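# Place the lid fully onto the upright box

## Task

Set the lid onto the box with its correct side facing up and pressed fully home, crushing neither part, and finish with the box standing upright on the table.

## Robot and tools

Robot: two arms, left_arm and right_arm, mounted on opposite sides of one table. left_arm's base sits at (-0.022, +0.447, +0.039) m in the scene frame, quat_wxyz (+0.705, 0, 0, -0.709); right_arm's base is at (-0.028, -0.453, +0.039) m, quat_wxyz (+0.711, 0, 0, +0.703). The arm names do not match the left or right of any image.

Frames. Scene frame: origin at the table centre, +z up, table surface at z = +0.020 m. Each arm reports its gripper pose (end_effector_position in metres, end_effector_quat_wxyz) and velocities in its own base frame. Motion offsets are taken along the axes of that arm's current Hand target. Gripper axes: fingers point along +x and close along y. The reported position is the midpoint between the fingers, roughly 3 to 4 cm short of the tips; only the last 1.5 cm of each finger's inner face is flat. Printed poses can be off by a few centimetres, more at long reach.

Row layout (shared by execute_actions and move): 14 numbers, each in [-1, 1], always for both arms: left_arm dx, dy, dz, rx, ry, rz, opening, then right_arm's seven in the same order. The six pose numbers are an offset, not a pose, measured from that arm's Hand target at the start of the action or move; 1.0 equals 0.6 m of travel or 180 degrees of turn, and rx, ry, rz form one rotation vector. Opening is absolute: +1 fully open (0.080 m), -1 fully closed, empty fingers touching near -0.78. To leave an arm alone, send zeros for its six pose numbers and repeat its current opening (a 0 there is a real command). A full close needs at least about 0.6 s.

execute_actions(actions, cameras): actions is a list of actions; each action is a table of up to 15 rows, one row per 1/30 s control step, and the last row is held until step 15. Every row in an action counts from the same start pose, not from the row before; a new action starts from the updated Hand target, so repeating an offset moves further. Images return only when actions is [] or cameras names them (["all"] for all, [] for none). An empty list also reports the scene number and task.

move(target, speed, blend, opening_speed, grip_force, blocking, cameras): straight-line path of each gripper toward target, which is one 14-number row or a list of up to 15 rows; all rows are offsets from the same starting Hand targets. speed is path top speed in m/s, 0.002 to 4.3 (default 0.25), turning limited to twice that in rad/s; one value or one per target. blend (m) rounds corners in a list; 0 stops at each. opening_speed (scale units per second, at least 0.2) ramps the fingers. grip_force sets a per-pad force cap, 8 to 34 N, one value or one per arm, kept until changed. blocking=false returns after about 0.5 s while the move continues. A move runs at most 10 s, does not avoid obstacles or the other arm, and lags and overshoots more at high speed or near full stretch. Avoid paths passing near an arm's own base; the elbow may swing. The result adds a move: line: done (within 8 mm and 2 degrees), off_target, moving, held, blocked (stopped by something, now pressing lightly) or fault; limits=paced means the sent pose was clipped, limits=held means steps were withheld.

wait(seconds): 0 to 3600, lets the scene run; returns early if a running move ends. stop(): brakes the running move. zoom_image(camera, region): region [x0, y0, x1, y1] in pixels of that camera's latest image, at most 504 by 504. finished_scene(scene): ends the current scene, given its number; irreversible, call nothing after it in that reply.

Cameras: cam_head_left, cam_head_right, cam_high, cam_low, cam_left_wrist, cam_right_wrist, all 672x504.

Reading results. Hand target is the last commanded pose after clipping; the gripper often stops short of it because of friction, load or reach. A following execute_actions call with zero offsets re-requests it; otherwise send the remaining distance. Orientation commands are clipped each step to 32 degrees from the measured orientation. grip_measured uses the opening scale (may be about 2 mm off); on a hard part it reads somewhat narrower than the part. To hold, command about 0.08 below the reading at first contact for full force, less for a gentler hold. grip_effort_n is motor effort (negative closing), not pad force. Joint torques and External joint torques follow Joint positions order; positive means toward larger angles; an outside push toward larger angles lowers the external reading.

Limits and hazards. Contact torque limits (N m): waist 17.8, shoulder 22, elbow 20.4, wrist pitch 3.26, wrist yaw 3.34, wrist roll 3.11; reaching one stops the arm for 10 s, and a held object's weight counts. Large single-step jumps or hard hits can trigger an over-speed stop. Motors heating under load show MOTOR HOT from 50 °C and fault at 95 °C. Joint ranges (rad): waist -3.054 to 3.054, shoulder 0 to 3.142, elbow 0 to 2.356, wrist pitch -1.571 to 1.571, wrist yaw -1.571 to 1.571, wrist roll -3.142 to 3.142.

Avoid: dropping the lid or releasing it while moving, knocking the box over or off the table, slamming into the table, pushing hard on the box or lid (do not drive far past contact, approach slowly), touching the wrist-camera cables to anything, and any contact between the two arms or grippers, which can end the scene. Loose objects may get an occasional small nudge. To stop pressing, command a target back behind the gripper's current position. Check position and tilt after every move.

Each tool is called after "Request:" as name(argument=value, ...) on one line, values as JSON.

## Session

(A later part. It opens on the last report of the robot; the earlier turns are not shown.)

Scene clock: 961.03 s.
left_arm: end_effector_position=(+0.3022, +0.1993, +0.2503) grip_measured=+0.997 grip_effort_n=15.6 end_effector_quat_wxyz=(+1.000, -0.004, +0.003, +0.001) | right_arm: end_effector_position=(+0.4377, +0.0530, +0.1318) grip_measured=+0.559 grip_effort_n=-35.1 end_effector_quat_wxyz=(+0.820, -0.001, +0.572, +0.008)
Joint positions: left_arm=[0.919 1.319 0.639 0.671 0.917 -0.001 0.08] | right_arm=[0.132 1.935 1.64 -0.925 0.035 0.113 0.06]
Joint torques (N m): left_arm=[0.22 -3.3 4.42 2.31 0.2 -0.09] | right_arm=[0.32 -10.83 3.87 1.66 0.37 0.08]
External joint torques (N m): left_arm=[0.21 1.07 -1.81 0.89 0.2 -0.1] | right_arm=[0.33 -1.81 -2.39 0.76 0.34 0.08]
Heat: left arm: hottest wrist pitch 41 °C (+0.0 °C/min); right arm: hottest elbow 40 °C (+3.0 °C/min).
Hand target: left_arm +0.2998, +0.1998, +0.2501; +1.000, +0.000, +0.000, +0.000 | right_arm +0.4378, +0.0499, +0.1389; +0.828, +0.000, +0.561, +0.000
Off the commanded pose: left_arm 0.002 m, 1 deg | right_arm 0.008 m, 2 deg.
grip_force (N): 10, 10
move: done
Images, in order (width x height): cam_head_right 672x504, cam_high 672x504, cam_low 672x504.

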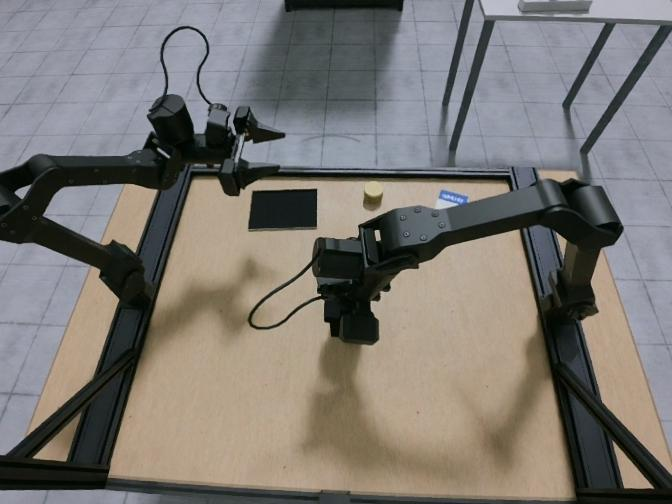

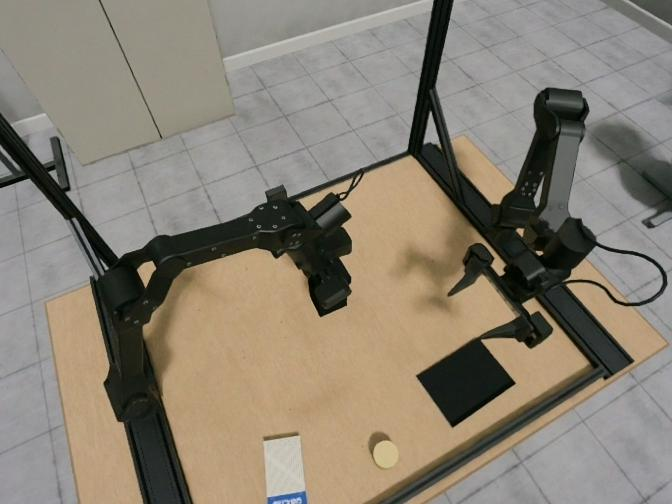

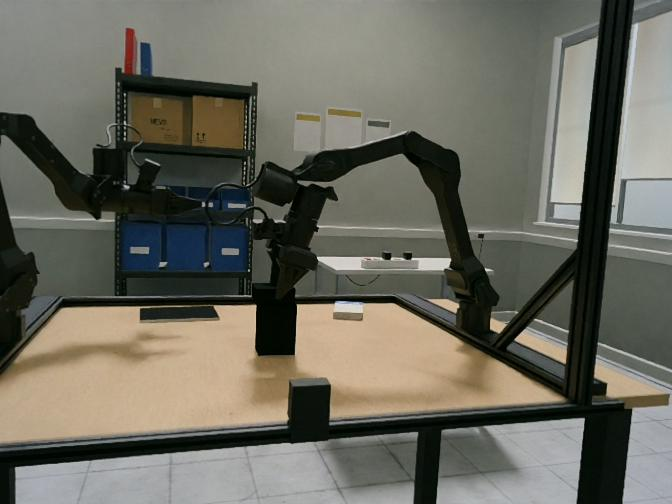

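Request:
move(target=[0,0,0,0,0,0,1,-0.0031,0,-0.0077,0,0,0,0.3], speed=0.06, cameras=["cam_low"])

Request:
zoom_image(camera="cam_low", region=[230, 260, 320, 350])

Scene clock: 971.43 s.
left_arm: end_effector_position=(+0.3022, +0.1993, +0.2503) grip_measured=+0.997 grip_effort_n=16.0 end_effector_quat_wxyz=(+1.000, -0.004, +0.003, +0.001) | right_arm: end_effector_position=(+0.4330, +0.0530, +0.1321) grip_measured=+0.559 grip_effort_n=-34.7 end_effector_quat_wxyz=(+0.821, -0.001, +0.571, +0.008)
Joint positions: left_arm=[0.919 1.319 0.639 0.671 0.917 -0.001 0.08] | right_arm=[0.134 1.915 1.614 -0.917 0.035 0.114 0.06]
Joint torques (N m): left_arm=[0.23 -3.3 4.41 2.31 0.21 -0.09] | right_arm=[0.32 -10.7 3.85 1.69 0.33 0.06]
External joint torques (N m): left_arm=[0.22 0.97 -1.73 0.93 0.21 -0.09] | right_arm=[0.37 -1.95 -2.34 0.8 0.3 0.06]
Heat: left arm: hottest wrist pitch 41 °C (+0.0 °C/min); right arm: hottest elbow 38 °C (+1.0 °C/min).
Hand target: left_arm +0.2998, +0.1998, +0.2501; +1.000, +0.000, +0.000, +0.000 | right_arm +0.4328, +0.0500, +0.1390; +0.828, +0.000, +0.561, +0.000
Off the commanded pose: left_arm 0.002 m, 1 deg | right_arm 0.007 m, 2 deg.
grip_force (N): 10, 10
move: done

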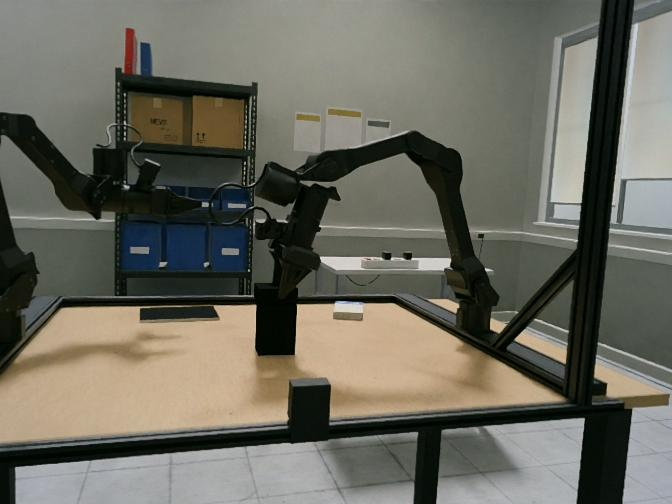

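Scaled by 5.600 from the camera's image (finer frame: 960x720).

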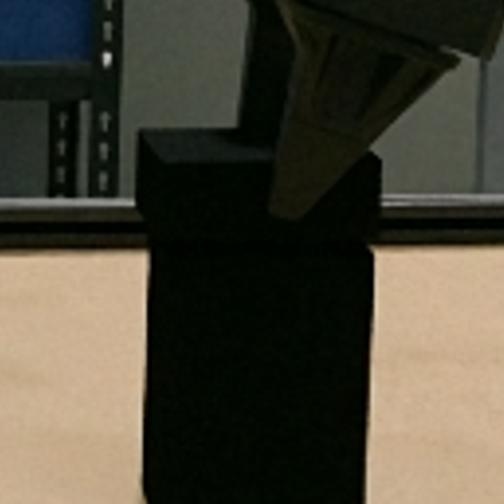

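Request:
move(target=[0,0,0,0,0,0,1,0.0433,0,-0.0173,0,0,0,0.3], speed=0.05, cameras=["cam_low","cam_high","cam_head_right"])

Request:
zoom_image(camera="cam_low", region=[230, 260, 320, 350])

Request:
zoom_image(camera="cam_high", region=[290, 220, 410, 310])

Request:
zoom_image(camera="cam_head_right", region=[290, 260, 410, 350])

Scene clock: 980.73 s.
left_arm: end_effector_position=(+0.3022, +0.1993, +0.2503) grip_measured=+0.997 grip_effort_n=15.1 end_effector_quat_wxyz=(+1.000, -0.004, +0.003, +0.001) | right_arm: end_effector_position=(+0.4359, +0.0532, +0.1222) grip_measured=+0.559 grip_effort_n=-35.1 end_effector_quat_wxyz=(+0.834, -0.001, +0.552, +0.008)
Joint positions: left_arm=[0.919 1.319 0.639 0.671 0.917 -0.001 0.08] | right_arm=[0.135 1.895 1.533 -0.81 0.041 0.114 0.06]
Joint torques (N m): left_arm=[0.24 -3.3 4.44 2.31 0.2 -0.09] | right_arm=[0.1 -7.06 2.52 1.69 0.34 0.06]
External joint torques (N m): left_arm=[0.25 0.99 -1.72 0.92 0.2 -0.09] | right_arm=[0.13 1.68 -3.75 0.73 0.29 0.06]
Heat: left arm: hottest wrist pitch 41 °C (+0.0 °C/min); right arm: hottest shoulder 38 °C (-1.0 °C/min).
Hand target: left_arm +0.2998, +0.1998, +0.2501; +1.000, +0.000, +0.000, +0.000 | right_arm +0.4328, +0.0500, +0.1110; +0.828, +0.000, +0.561, +0.000
Off the commanded pose: left_arm 0.002 m, 1 deg | right_arm 0.012 m, 1 deg.
grip_force (N): 10, 10
move: off_target (right_arm)
Images, in order (width x height): cam_head_right 672x504, cam_high 672x504, cam_low 672x504.

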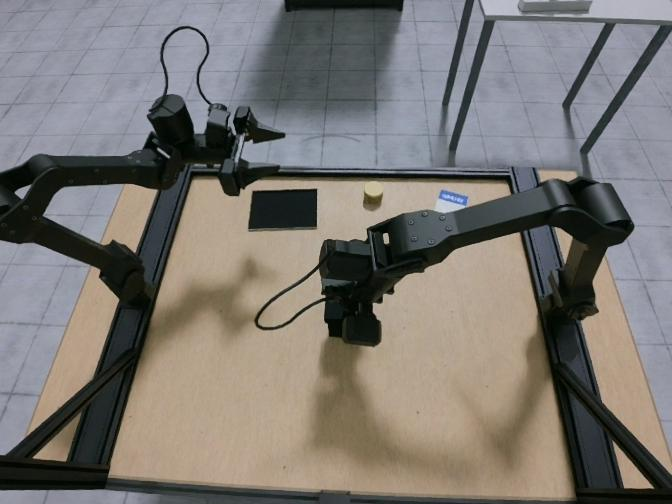

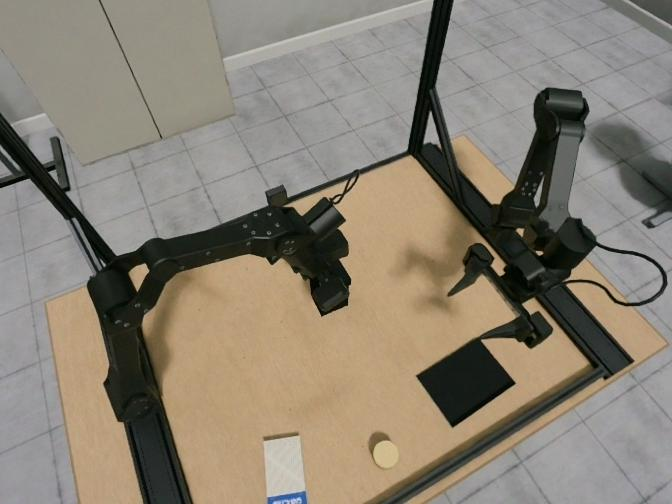

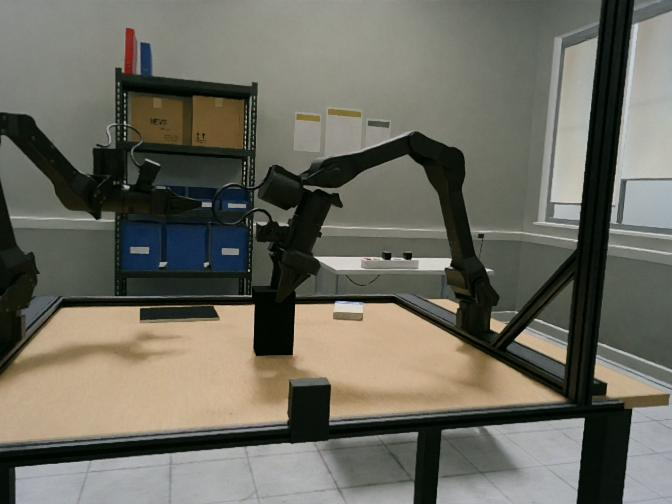

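Scaled by 5.600 from the camera's image (finer frame: 960x720).

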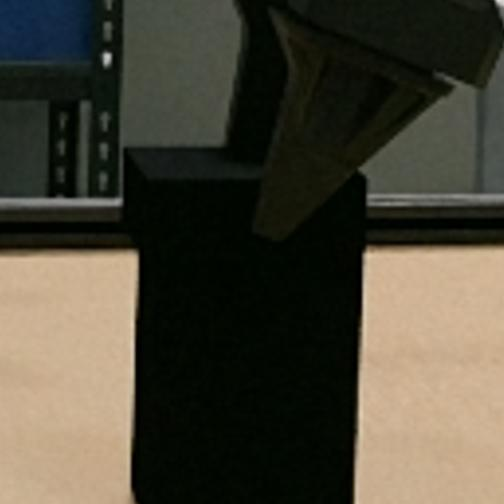

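Scaled by 4.200 from the camera's image (finer frame: 960x720).

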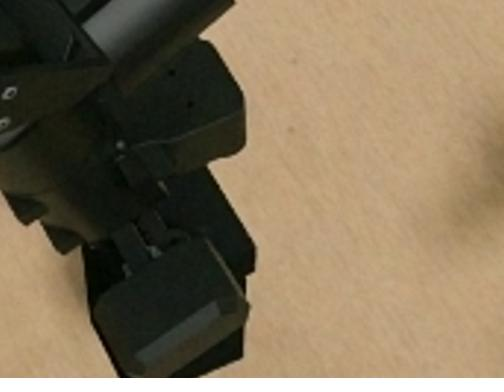

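Scaled by 4.200 from the camera's image (finer frame: 960x720).

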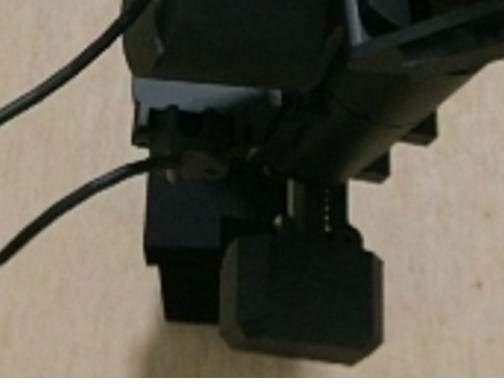

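Request:
move(target=[[0,0,0,0,0,0,1,-0.0155,0,0.0062,0,0,0,0.3],[0,0,0,0,0,0,1,-0.0155,0,0.0062,0,0,0,1],[0,0,0,0,0,0,1,-0.01,0,0.0466,0,0.121,0,1]], speed=0.08, opening_speed=2, cameras=["cam_low","cam_right_wrist"])

Request:
zoom_image(camera="cam_low", region=[230, 260, 320, 350])

Scene clock: 1015.10 s.
left_arm: end_effector_position=(+0.3022, +0.1993, +0.2503) grip_measured=+0.997 grip_effort_n=15.6 end_effector_quat_wxyz=(+1.000, -0.004, +0.003, +0.001) | right_arm: end_effector_position=(+0.4514, +0.0531, +0.1233) grip_measured=+0.997 grip_effort_n=16.0 end_effector_quat_wxyz=(+0.707, -0.004, +0.707, +0.001)
Joint positions: left_arm=[0.919 1.319 0.639 0.671 0.917 -0.001 0.08] | right_arm=[0.118 2.364 2.335 -1.543 0.004 0.111 0.08]
Joint torques (N m): left_arm=[0.25 -3.32 4.43 2.31 0.21 -0.09] | right_arm=[-0.5 -9.42 6.8 0.1 -0.33 -0.13]
External joint torques (N m): left_arm=[0.23 1.1 -1.85 0.88 0.21 -0.1] | right_arm=[-0.47 1.44 1.28 -0.25 -0.35 -0.13]
Heat: left arm: hottest wrist pitch 42 °C (+1.0 °C/min); right arm: hottest shoulder 36 °C (+1.0 °C/min).
Hand target: left_arm +0.2998, +0.1998, +0.2501; +1.000, +0.000, +0.000, +0.000 | right_arm +0.4565, +0.0500, +0.1269; +0.707, +0.000, +0.707, +0.000
Off the commanded pose: left_arm 0.002 m, 1 deg | right_arm 0.007 m, 1 deg.
joint sent to its limit (right arm) — joint 3 (elbow), upper limit, where the elbow is as straight as it goes. The joint targets are off in position, not in orientation.
grip_force (N): 10, 10
move: done

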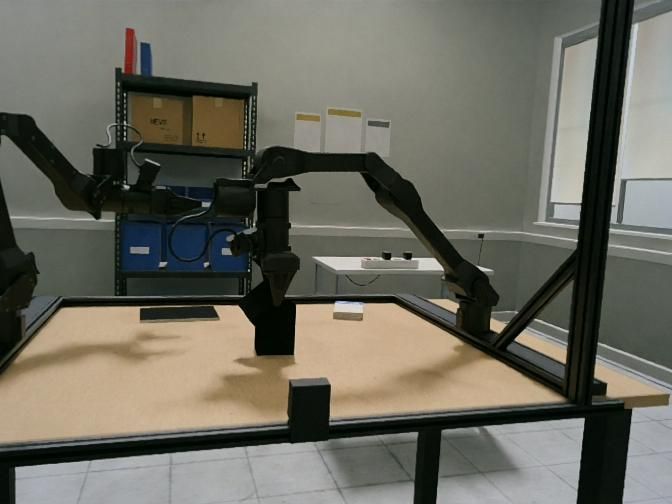

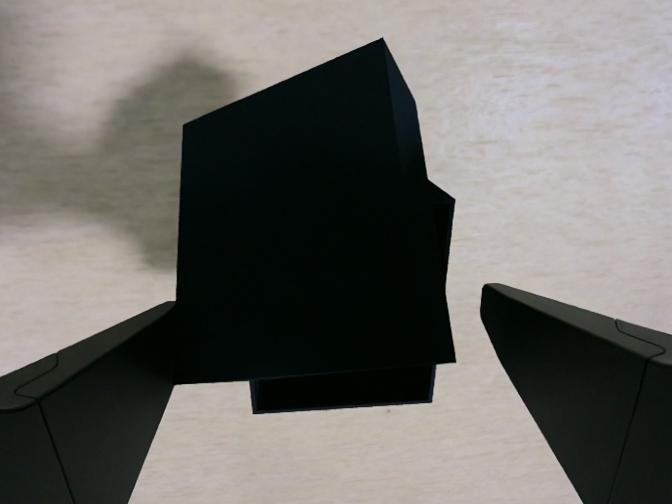

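Scaled by 5.600 from the camera's image (finer frame: 960x720).

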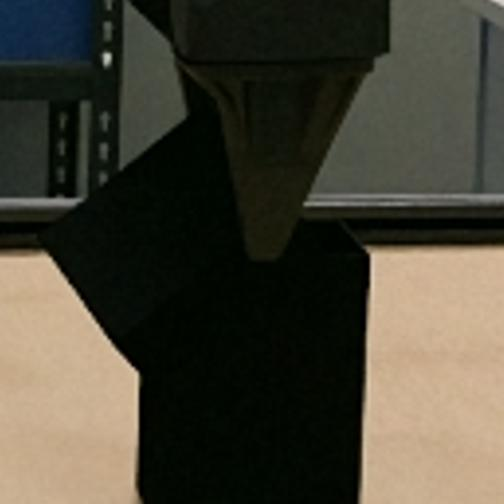

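Request:
move(target=[0,0,0,0,0,0,1,0.002,0,0,0,0,0,0.3], speed=0.05, opening_speed=1, cameras=["cam_low","cam_right_wrist","cam_high"])

Request:
zoom_image(camera="cam_low", region=[230, 260, 320, 350])

Scene clock: 1024.13 s.
left_arm: end_effector_position=(+0.3022, +0.1993, +0.2503) grip_measured=+0.997 grip_effort_n=15.6 end_effector_quat_wxyz=(+1.000, -0.004, +0.003, +0.001) | right_arm: end_effector_position=(+0.4514, +0.0533, +0.1220) grip_measured=+0.634 grip_effort_n=-35.1 end_effector_quat_wxyz=(+0.706, -0.004, +0.709, +0.001)
Joint positions: left_arm=[0.919 1.319 0.639 0.671 0.917 -0.001 0.08] | right_arm=[0.118 2.367 2.335 -1.543 0.002 0.111 0.064]
Joint torques (N m): left_arm=[0.24 -3.3 4.43 2.31 0.21 -0.1] | right_arm=[-0.38 -9.55 6.87 0.11 -0.3 -0.16]
External joint torques (N m): left_arm=[0.24 0.98 -1.7 0.92 0.2 -0.1] | right_arm=[-0.27 1.57 1.26 -0.22 -0.33 -0.16]
Heat: left arm: hottest wrist pitch 42 °C (+1.0 °C/min); right arm: hottest elbow 38 °C (-1.0 °C/min).
Hand target: left_arm +0.2998, +0.1998, +0.2501; +1.000, +0.000, +0.000, +0.000 | right_arm +0.4565, +0.0500, +0.1257; +0.707, +0.000, +0.707, +0.000
Off the commanded pose: left_arm 0.002 m, 1 deg | right_arm 0.007 m, 1 deg.
joint sent to its limit (right arm) — joint 3 (elbow), upper limit, where the elbow is as straight as it goes. The joint targets are off in position, not in orientation.
grip_force (N): 10, 10
move: done
Images, in order (width x height): cam_high 672x504, cam_low 672x504, cam_right_wrist 672x504.

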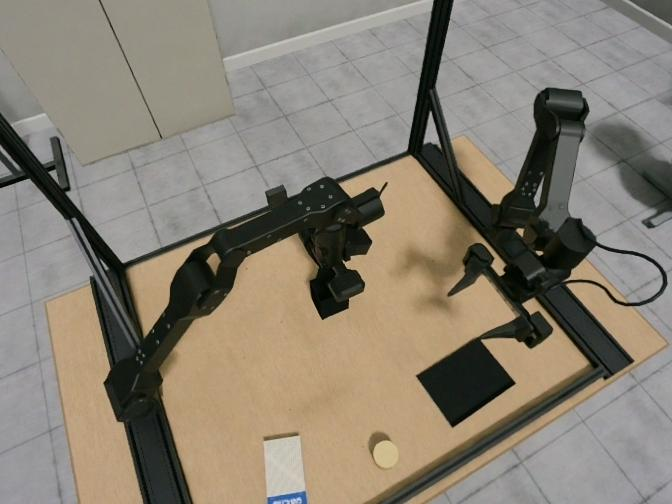

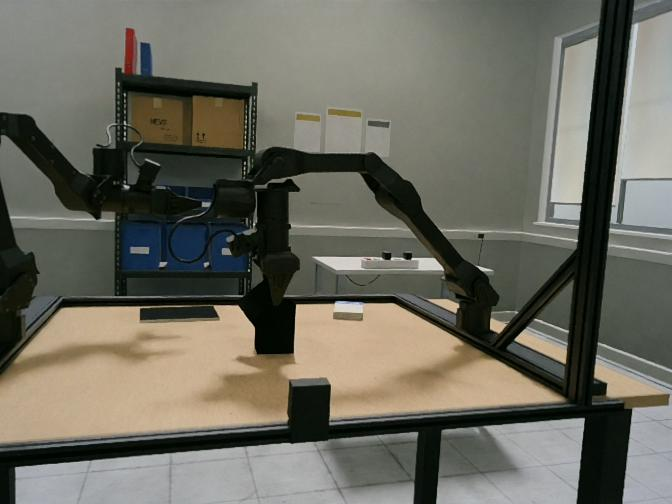

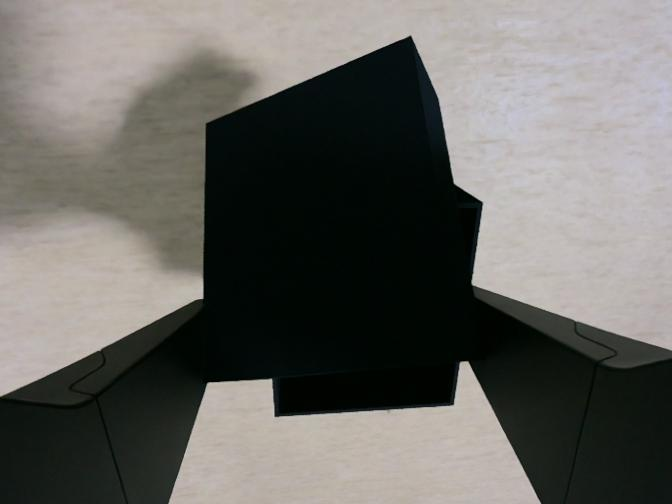

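Scaled by 5.600 from the camera's image (finer frame: 960x720).

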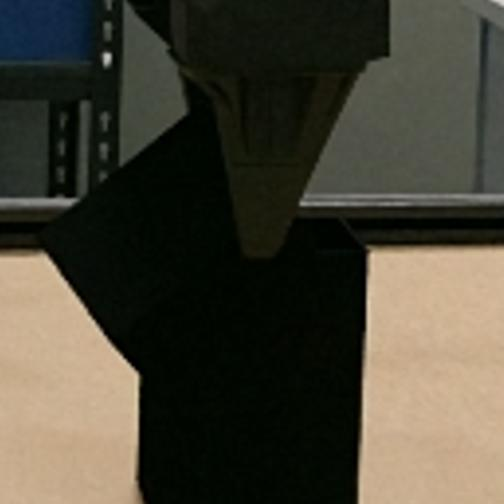

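Request:
move(target=[[0,0,0,0,0,0,1,-0.0833,0,0,0,0,0,0.3],[0,0,0,0,0,0,1,-0.057,0,-0.2,0,-0.194,0,0.3]], speed=0.12, cameras=["all"])

Request:
zoom_image(camera="cam_low", region=[240, 220, 380, 360])

Scene clock: 1040.47 s.
left_arm: end_effector_position=(+0.3022, +0.1993, +0.2503) grip_measured=+0.997 grip_effort_n=15.6 end_effector_quat_wxyz=(+1.000, -0.004, +0.003, +0.001) | right_arm: end_effector_position=(+0.3367, +0.0532, +0.1562) grip_measured=+0.634 grip_effort_n=-34.7 end_effector_quat_wxyz=(+0.881, -0.003, +0.473, +0.009)
Joint positions: left_arm=[0.919 1.319 0.639 0.671 0.917 -0.001 0.08] | right_arm=[0.2 1.382 1.045 -0.655 0.098 0.153 0.064]
Joint torques (N m): left_arm=[0.23 -3.31 4.43 2.31 0.2 -0.09] | right_arm=[0.24 -6.61 4.15 2.19 0.42 0.08]
External joint torques (N m): left_arm=[0.21 1.02 -1.78 0.9 0.2 -0.1] | right_arm=[0.25 -1.42 -2.46 0.97 0.35 0.08]
Heat: left arm: hottest wrist pitch 42 °C (+1.0 °C/min); right arm: hottest elbow 40 °C (+3.0 °C/min).
Hand target: left_arm +0.2998, +0.1998, +0.2501; +1.000, +0.000, +0.000, +0.000 | right_arm +0.3365, +0.0500, +0.1599; +0.887, +0.000, +0.462, +0.000
Off the commanded pose: left_arm 0.002 m, 1 deg | right_arm 0.005 m, 2 deg.
grip_force (N): 10, 10
move: done

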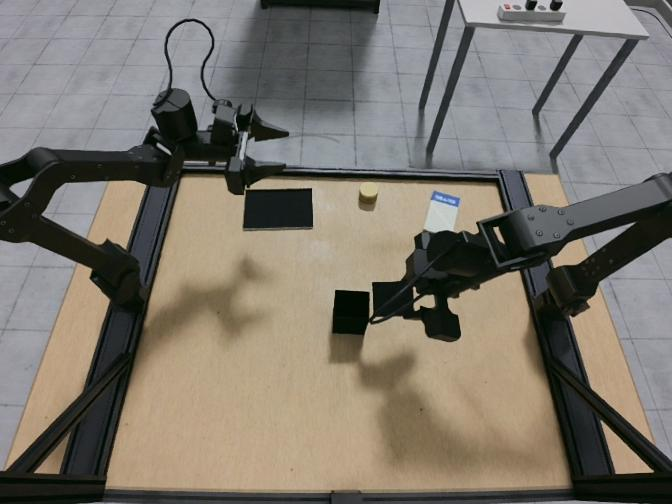

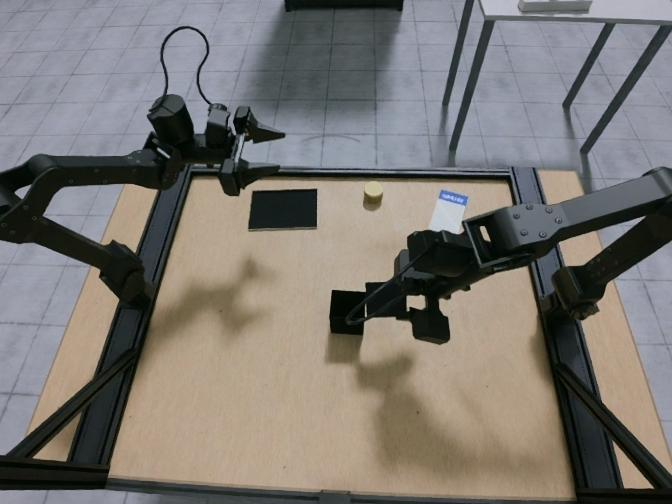

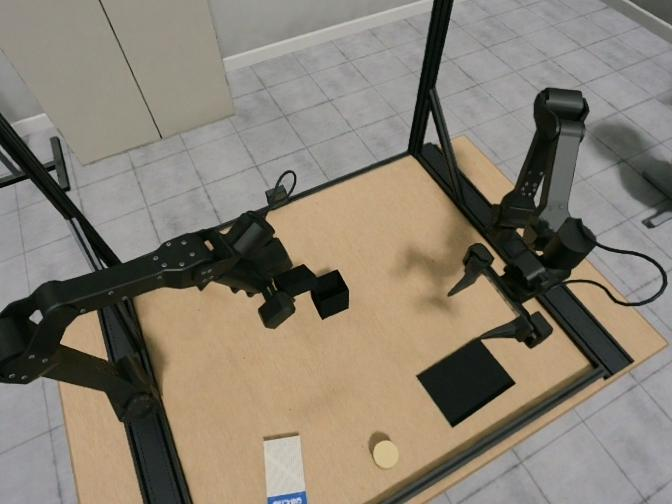

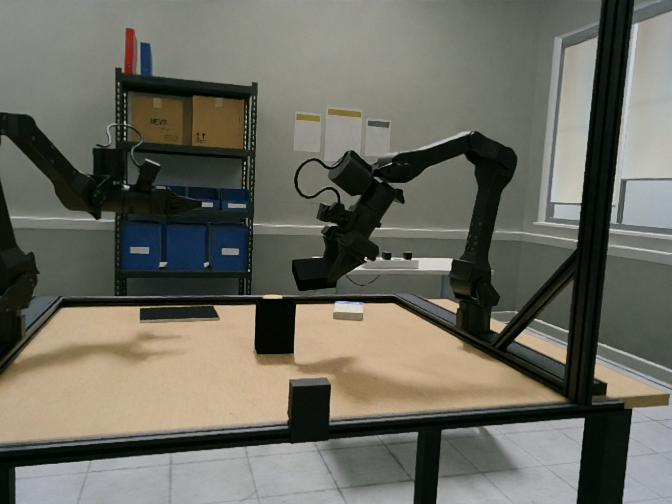

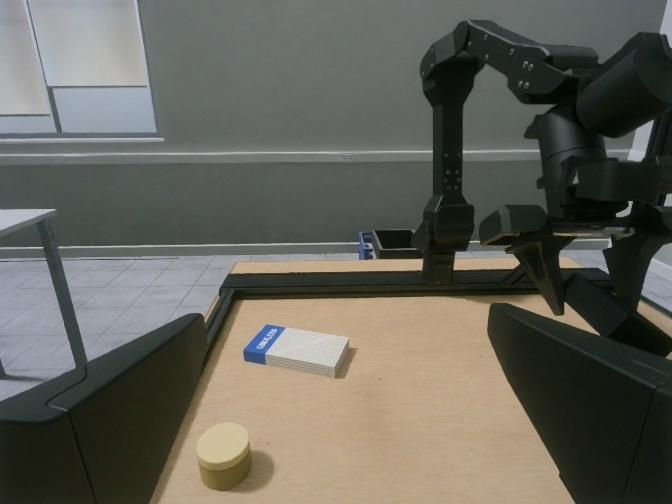

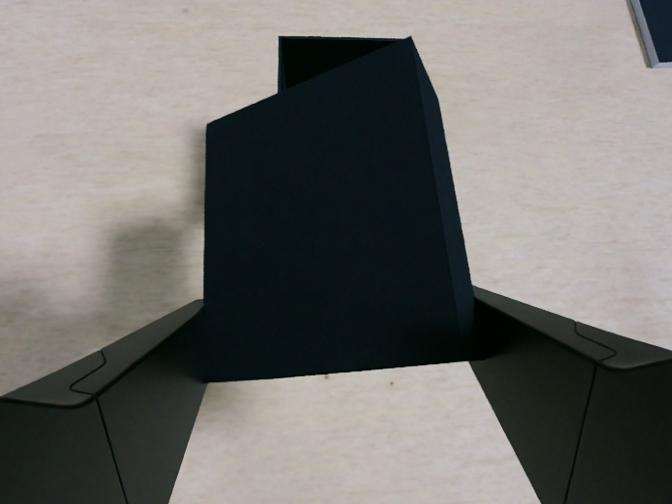

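Scaled by 3.600 from the camera's image (finer frame: 960x720).

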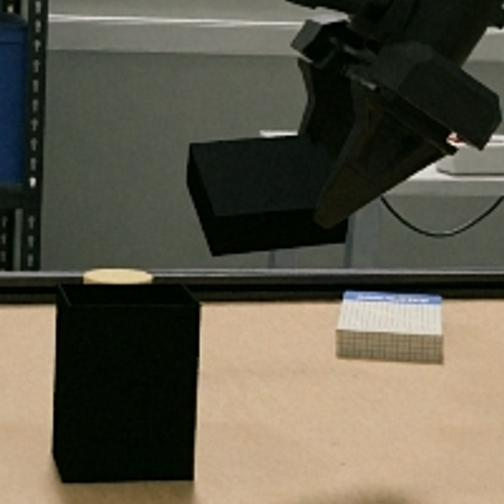

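Request:
move(target=[0,0,0,0,0,0,1,0.1023,0,-0.1733,0,0,0,0.3], speed=0.15, cameras=["cam_low","cam_right_wrist"])

Request:
zoom_image(camera="cam_low", region=[240, 260, 380, 380])

Scene clock: 1059.20 s.
left_arm: end_effector_position=(+0.3022, +0.1993, +0.2503) grip_measured=+0.997 grip_effort_n=16.0 end_effector_quat_wxyz=(+1.000, -0.004, +0.003, +0.001) | right_arm: end_effector_position=(+0.2856, +0.0527, +0.0492) grip_measured=+0.634 grip_effort_n=-34.7 end_effector_quat_wxyz=(+0.883, -0.003, +0.470, +0.009)
Joint positions: left_arm=[0.919 1.319 0.639 0.671 0.917 -0.001 0.08] | right_arm=[0.247 1.317 0.542 -0.215 0.125 0.193 0.064]
Joint torques (N m): left_arm=[0.22 -3.3 4.42 2.31 0.2 -0.09] | right_arm=[0.09 -4.29 3.57 2.23 0.43 0.08]
External joint torques (N m): left_arm=[0.22 0.98 -1.71 0.92 0.2 -0.09] | right_arm=[0.09 -0.37 -2.23 1.04 0.35 0.08]
Heat: left arm: hottest wrist pitch 42 °C (+0.0 °C/min); right arm: hottest elbow 37 °C (+2.0 °C/min).
Hand target: left_arm +0.2998, +0.1998, +0.2501; +1.000, +0.000, +0.000, +0.000 | right_arm +0.2864, +0.0500, +0.0501; +0.887, +0.000, +0.462, +0.000
Off the commanded pose: left_arm 0.002 m, 1 deg | right_arm 0.003 m, 1 deg.
grip_force (N): 10, 10
move: done

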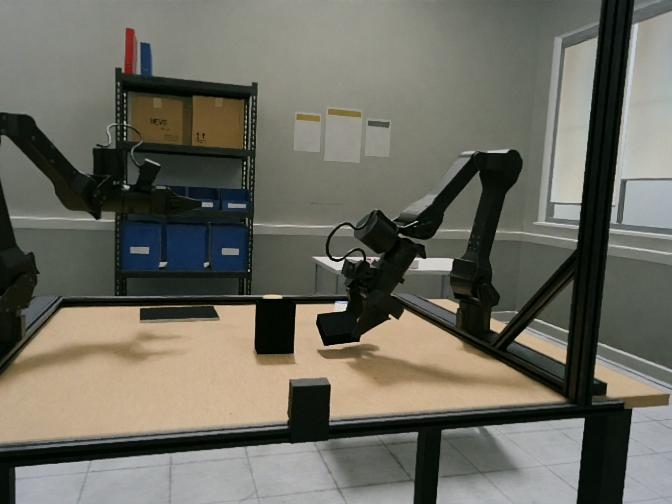

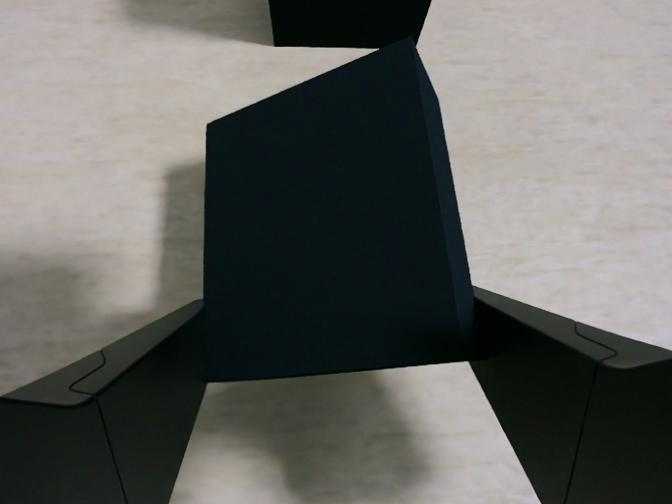

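Scaled by 3.600 from the camera's image (finer frame: 960x720).

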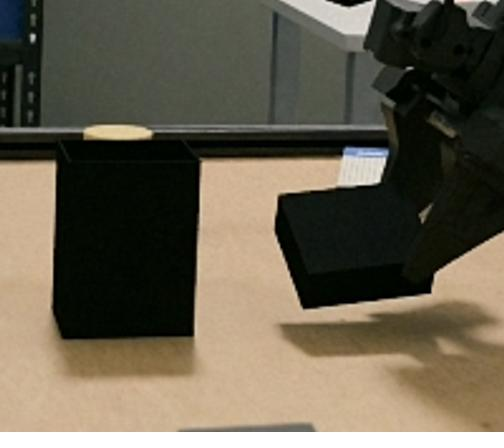

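Request:
move(target=[[0,0,0,0,0,0,1,0.041,0,-0.0287,0,0,0,0.3],[0,0,0,0,0,0,1,0.041,0,-0.0287,0,0,0,1],[0,0,0,0,0,0,1,-0.0423,0,-0.0287,0,0,0,1],[0,0,0,0,0,0,1,-0.135,0,0.1557,0,0.194,0,1]], speed=[0.06,0.06,0.1,0.25], opening_speed=1.5, cameras=["cam_low","cam_right_wrist"])

Request:
zoom_image(camera="cam_low", region=[240, 260, 380, 380])

Scene clock: 1078.67 s.
left_arm: end_effector_position=(+0.3022, +0.1993, +0.2503) grip_measured=+0.997 grip_effort_n=15.1 end_effector_quat_wxyz=(+1.000, -0.004, +0.003, +0.001) | right_arm: end_effector_position=(+0.3112, +0.0508, +0.1644) grip_measured=+0.997 grip_effort_n=16.0 end_effector_quat_wxyz=(+0.699, -0.005, +0.715, +0.000)
Joint positions: left_arm=[0.919 1.319 0.639 0.671 0.917 -0.001 0.08] | right_arm=[0.163 1.757 1.594 -1.431 0.002 0.156 0.08]
Joint torques (N m): left_arm=[0.22 -3.31 4.43 2.31 0.2 -0.09] | right_arm=[-0.28 -5.99 6.91 0.08 -0.32 -0.1]
External joint torques (N m): left_arm=[0.22 1 -1.75 0.91 0.19 -0.09] | right_arm=[-0.26 1.06 1.28 -0.22 -0.34 -0.1]
Heat: left arm: hottest wrist pitch 42 °C (+0.0 °C/min); right arm: hottest elbow 36 °C (-1.0 °C/min).
Hand target: left_arm +0.2998, +0.1998, +0.2501; +1.000, +0.000, +0.000, +0.000 | right_arm +0.3166, +0.0500, +0.1700; +0.707, +0.000, +0.707, +0.000
Off the commanded pose: left_arm 0.002 m, 1 deg | right_arm 0.008 m, 1 deg.
grip_force (N): 10, 10
move: done; target 2's new opening was sent with right_arm's hand 0.011 m and 2 deg from that target

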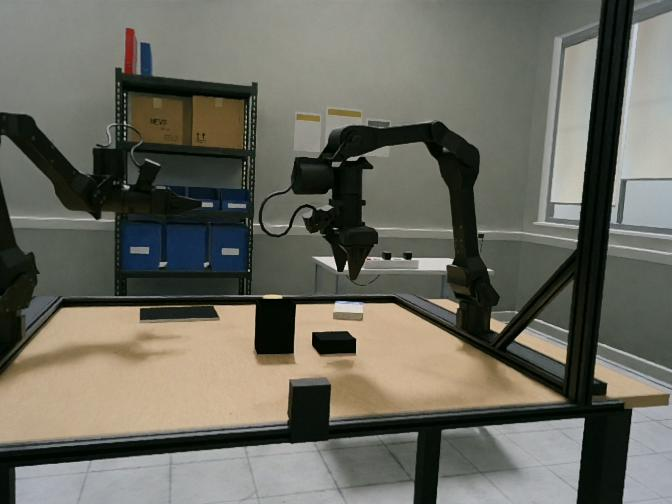

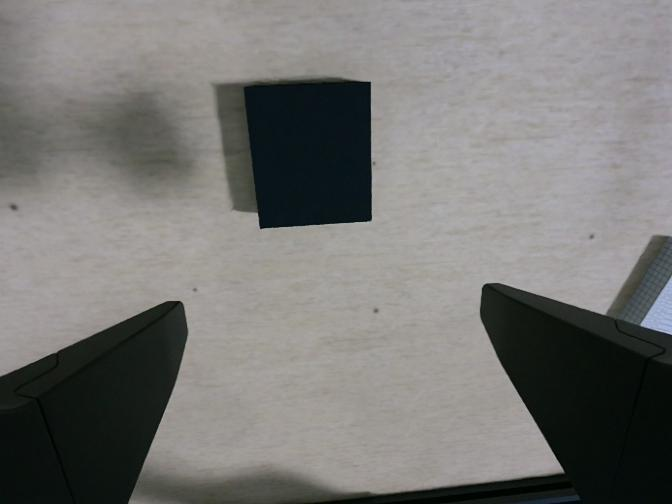

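Scaled by 3.600 from the camera's image (finer frame: 960x720).

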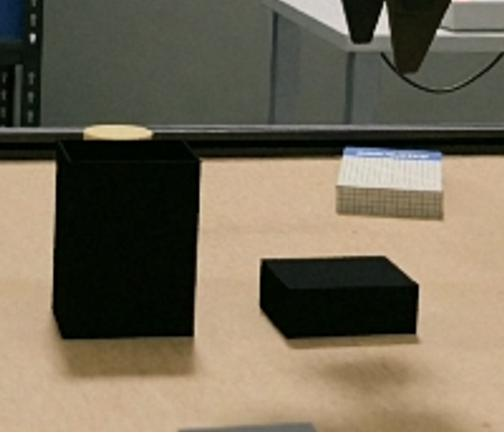

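Request:
move(target=[[0,0,0,0,0,0,1,0.2183,0.0018,0.0362,0.004,0,0,1],[0,0,0,0,0,0,1,0.2183,0.0018,0.0362,0.004,0,0,0.3],[0,0,0,0,0,0,1,-0.0,0.0018,0.0362,0.004,0,0,0.3]], speed=[0.2,0.2,0.25], opening_speed=1.5, cameras=["cam_low","cam_right_wrist","cam_head_left"])

Request:
zoom_image(camera="cam_low", region=[240, 260, 380, 380])

Scene clock: 1111.13 s.
left_arm: end_effector_position=(+0.3022, +0.1993, +0.2503) grip_measured=+0.997 grip_effort_n=15.1 end_effector_quat_wxyz=(+1.000, -0.004, +0.003, +0.001) | right_arm: end_effector_position=(+0.3328, +0.0528, +0.1642) grip_measured=+0.532 grip_effort_n=-35.1 end_effector_quat_wxyz=(+0.699, -0.003, +0.715, -0.001)
Joint positions: left_arm=[0.919 1.319 0.639 0.671 0.917 -0.001 0.08] | right_arm=[0.158 1.844 1.702 -1.453 0.002 0.156 0.059]
Joint torques (N m): left_arm=[0.22 -3.3 4.43 2.31 0.2 -0.09] | right_arm=[-0.37 -6.79 6.9 0.09 -0.31 0.02]
External joint torques (N m): left_arm=[0.25 1.02 -1.75 0.91 0.19 -0.09] | right_arm=[-0.35 0.84 1.31 -0.23 -0.33 0.02]
Heat: left arm: hottest wrist pitch 43 °C (+1.0 °C/min); right arm: hottest elbow 40 °C (+3.0 °C/min).
Hand target: left_arm +0.2998, +0.1998, +0.2501; +1.000, +0.000, +0.000, +0.000 | right_arm +0.3384, +0.0510, +0.1700; +0.707, +0.005, +0.707, -0.004
Off the commanded pose: left_arm 0.002 m, 1 deg | right_arm 0.008 m, 2 deg.
grip_force (N): 10, 10
move: done
Images, in order (width x height): cam_head_left 672x504, cam_low 672x504, cam_right_wrist 672x504.

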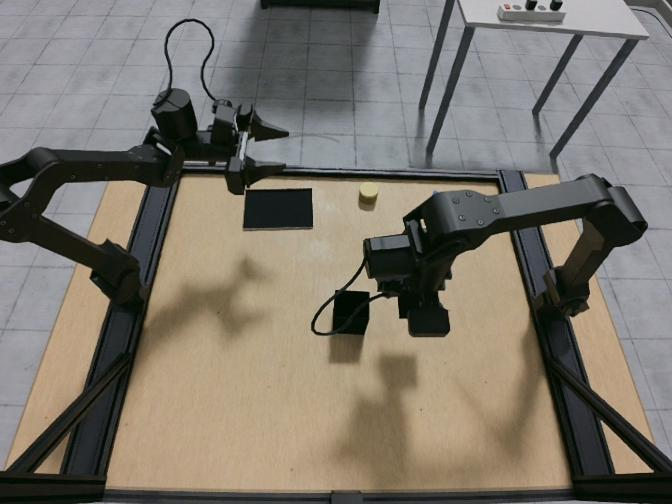

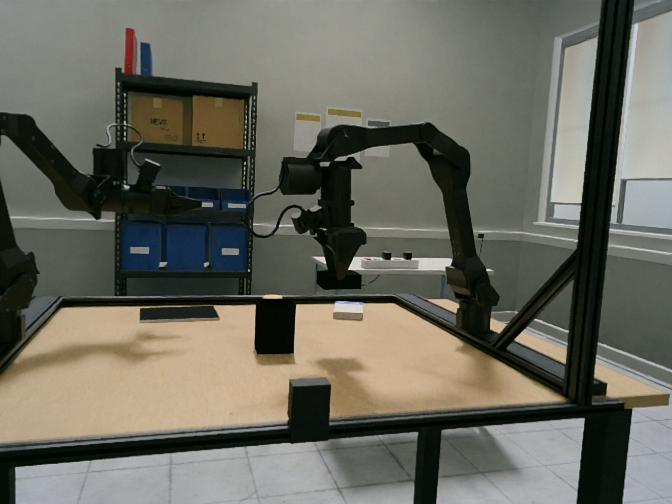

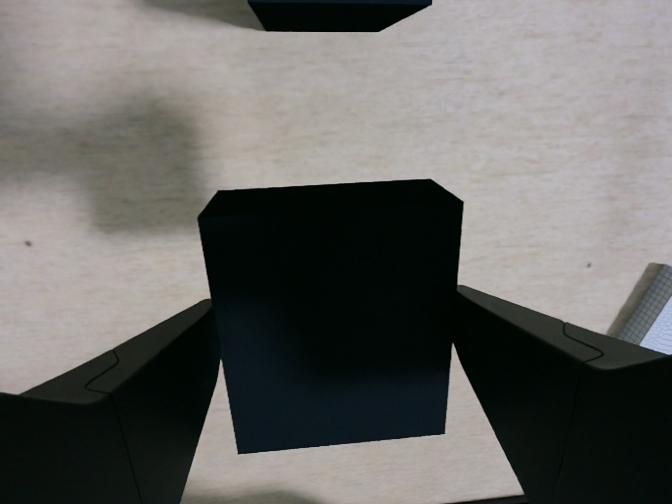

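Scaled by 3.600 from the camera's image (finer frame: 960x720).

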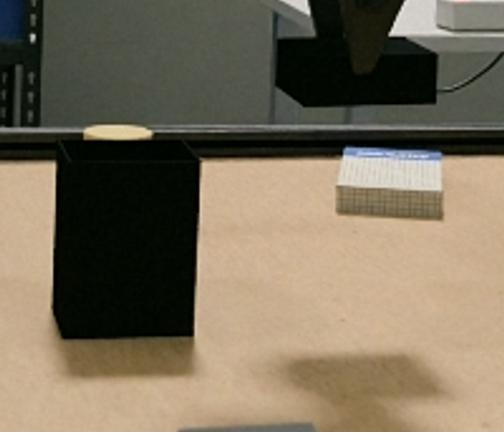

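Request:
move(target=[0,0,0,0,0,0,1,0.0375,-0.0163,0.21,0.0067,0,0,0.3], speed=0.25, cameras=["cam_low","cam_right_wrist"])

Request:
zoom_image(camera="cam_low", region=[230, 260, 320, 350])

Request:
zoom_image(camera="cam_right_wrist", region=[180, 130, 500, 370])

Scene clock: 1138.07 s.
left_arm: end_effector_position=(+0.3022, +0.1993, +0.2503) grip_measured=+0.997 grip_effort_n=15.6 end_effector_quat_wxyz=(+1.000, -0.004, +0.003, +0.001) | right_arm: end_effector_position=(+0.4572, +0.0391, +0.1430) grip_measured=+0.532 grip_effort_n=-35.1 end_effector_quat_wxyz=(+0.731, +0.012, +0.682, -0.009)
Joint positions: left_arm=[0.919 1.319 0.639 0.671 0.917 -0.001 0.08] | right_arm=[0.086 2.32 2.335 -1.517 0.002 0.116 0.059]
Joint torques (N m): left_arm=[0.23 -3.3 4.43 2.31 0.2 -0.09] | right_arm=[-0.13 -9.32 6.87 1.01 -0.31 -0.12]
External joint torques (N m): left_arm=[0.19 1.08 -1.83 0.89 0.2 -0.1] | right_arm=[-0.1 1.32 1.34 0.55 -0.33 -0.12]
Heat: left arm: hottest wrist pitch 43 °C (+1.0 °C/min); right arm: hottest elbow 41 °C (+5.1 °C/min).
Hand target: left_arm +0.2998, +0.1998, +0.2501; +1.000, +0.000, +0.000, +0.000 | right_arm +0.4642, +0.0397, +0.1475; +0.707, +0.012, +0.707, -0.012
Off the commanded pose: left_arm 0.002 m, 1 deg | right_arm 0.008 m, 4 deg.
joint sent to its limit (right arm) — joint 3 (elbow), upper limit, where the elbow is as straight as it goes. The joint targets are off in position and orientation.
grip_force (N): 10, 10
move: off_target (right_arm)

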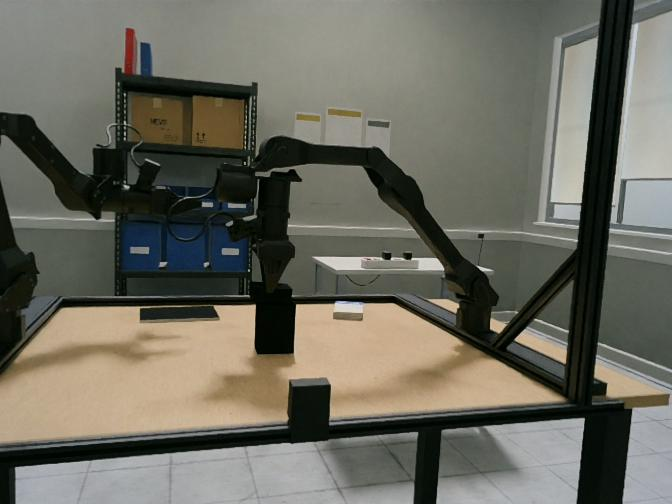

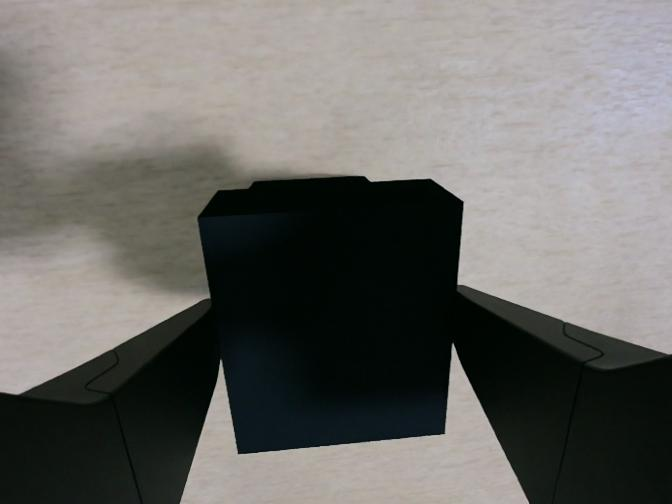

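Scaled by 5.600 from the camera's image (finer frame: 960x720).

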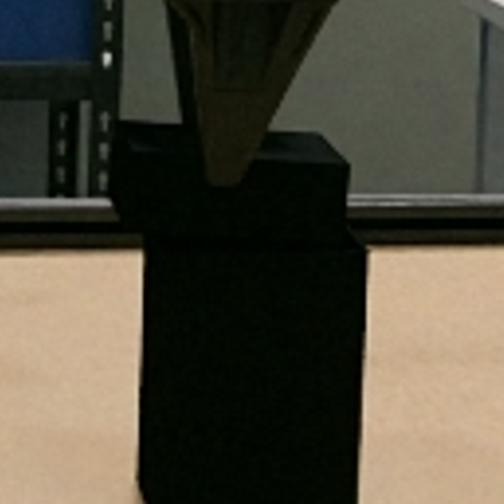

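Scaled by 1.575 from the camera's image (finer frame: 960x720).

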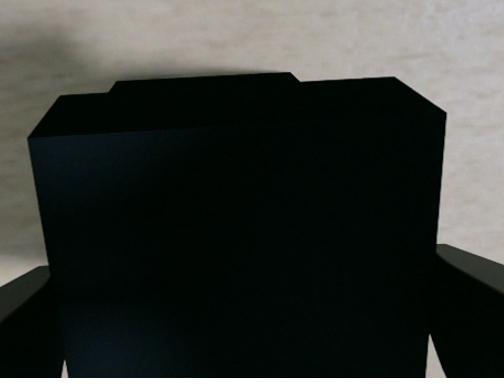

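Request:
move(target=[0,0,0,0,0,0,1,0.0,0.005,-0.0152,0,0,0,0.3], speed=0.1, cameras=["cam_low","cam_right_wrist"])

Request:
zoom_image(camera="cam_low", region=[230, 260, 320, 350])

Request:
zoom_image(camera="cam_right_wrist", region=[180, 130, 500, 370])

Scene clock: 1158.40 s.
left_arm: end_effector_position=(+0.3022, +0.1993, +0.2503) grip_measured=+0.997 grip_effort_n=15.6 end_effector_quat_wxyz=(+1.000, -0.004, +0.003, +0.001) | right_arm: end_effector_position=(+0.4504, +0.0434, +0.1426) grip_measured=+0.532 grip_effort_n=-34.7 end_effector_quat_wxyz=(+0.721, +0.008, +0.693, -0.007)
Joint positions: left_arm=[0.919 1.319 0.639 0.671 0.917 -0.001 0.08] | right_arm=[0.097 2.32 2.335 -1.546 0.002 0.119 0.059]
Joint torques (N m): left_arm=[0.22 -3.31 4.43 2.31 0.21 -0.09] | right_arm=[0.22 -9.59 6.89 0.18 -0.31 0.08]
External joint torques (N m): left_arm=[0.25 0.95 -1.67 0.93 0.2 -0.09] | right_arm=[0.23 1.16 1.31 -0.25 -0.33 0.08]
Heat: left arm: hottest wrist pitch 43 °C (+1.0 °C/min); right arm: hottest elbow 43 °C (+3.0 °C/min).
Hand target: left_arm +0.2998, +0.1998, +0.2501; +1.000, +0.000, +0.000, +0.000 | right_arm +0.4552, +0.0430, +0.1475; +0.707, +0.012, +0.707, -0.012
Off the commanded pose: left_arm 0.002 m, 1 deg | right_arm 0.007 m, 2 deg.
joint sent to its limit (right arm) — joint 3 (elbow), upper limit, where the elbow is as straight as it goes. The joint targets are off in position and orientation.
grip_force (N): 10, 10
move: done

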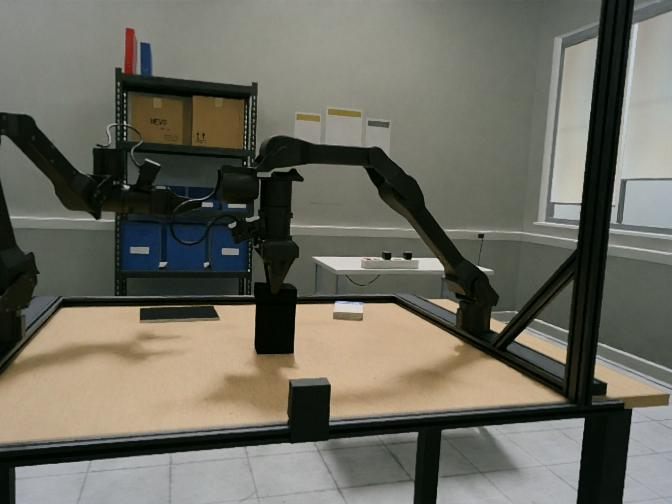

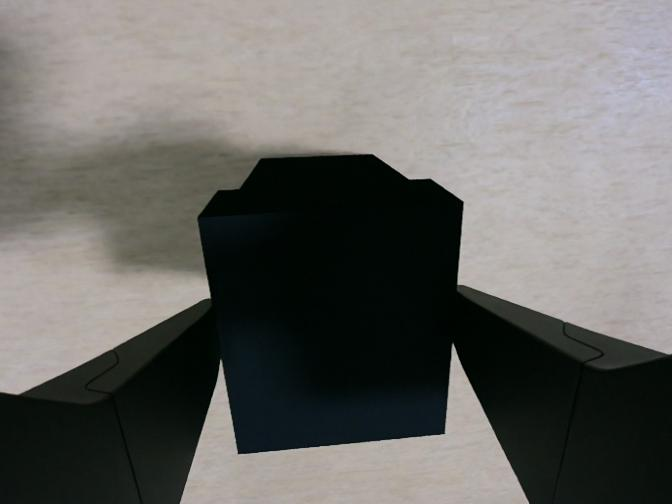

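Scaled by 5.600 from the camera's image (finer frame: 960x720).

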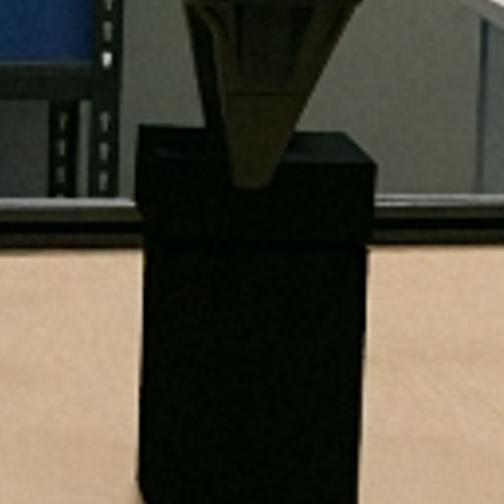

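Scaled by 1.575 from the camera's image (finer frame: 960x720).

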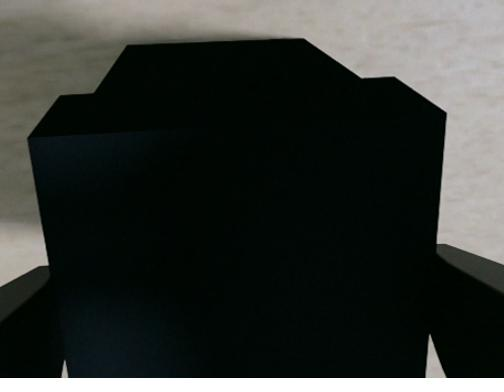

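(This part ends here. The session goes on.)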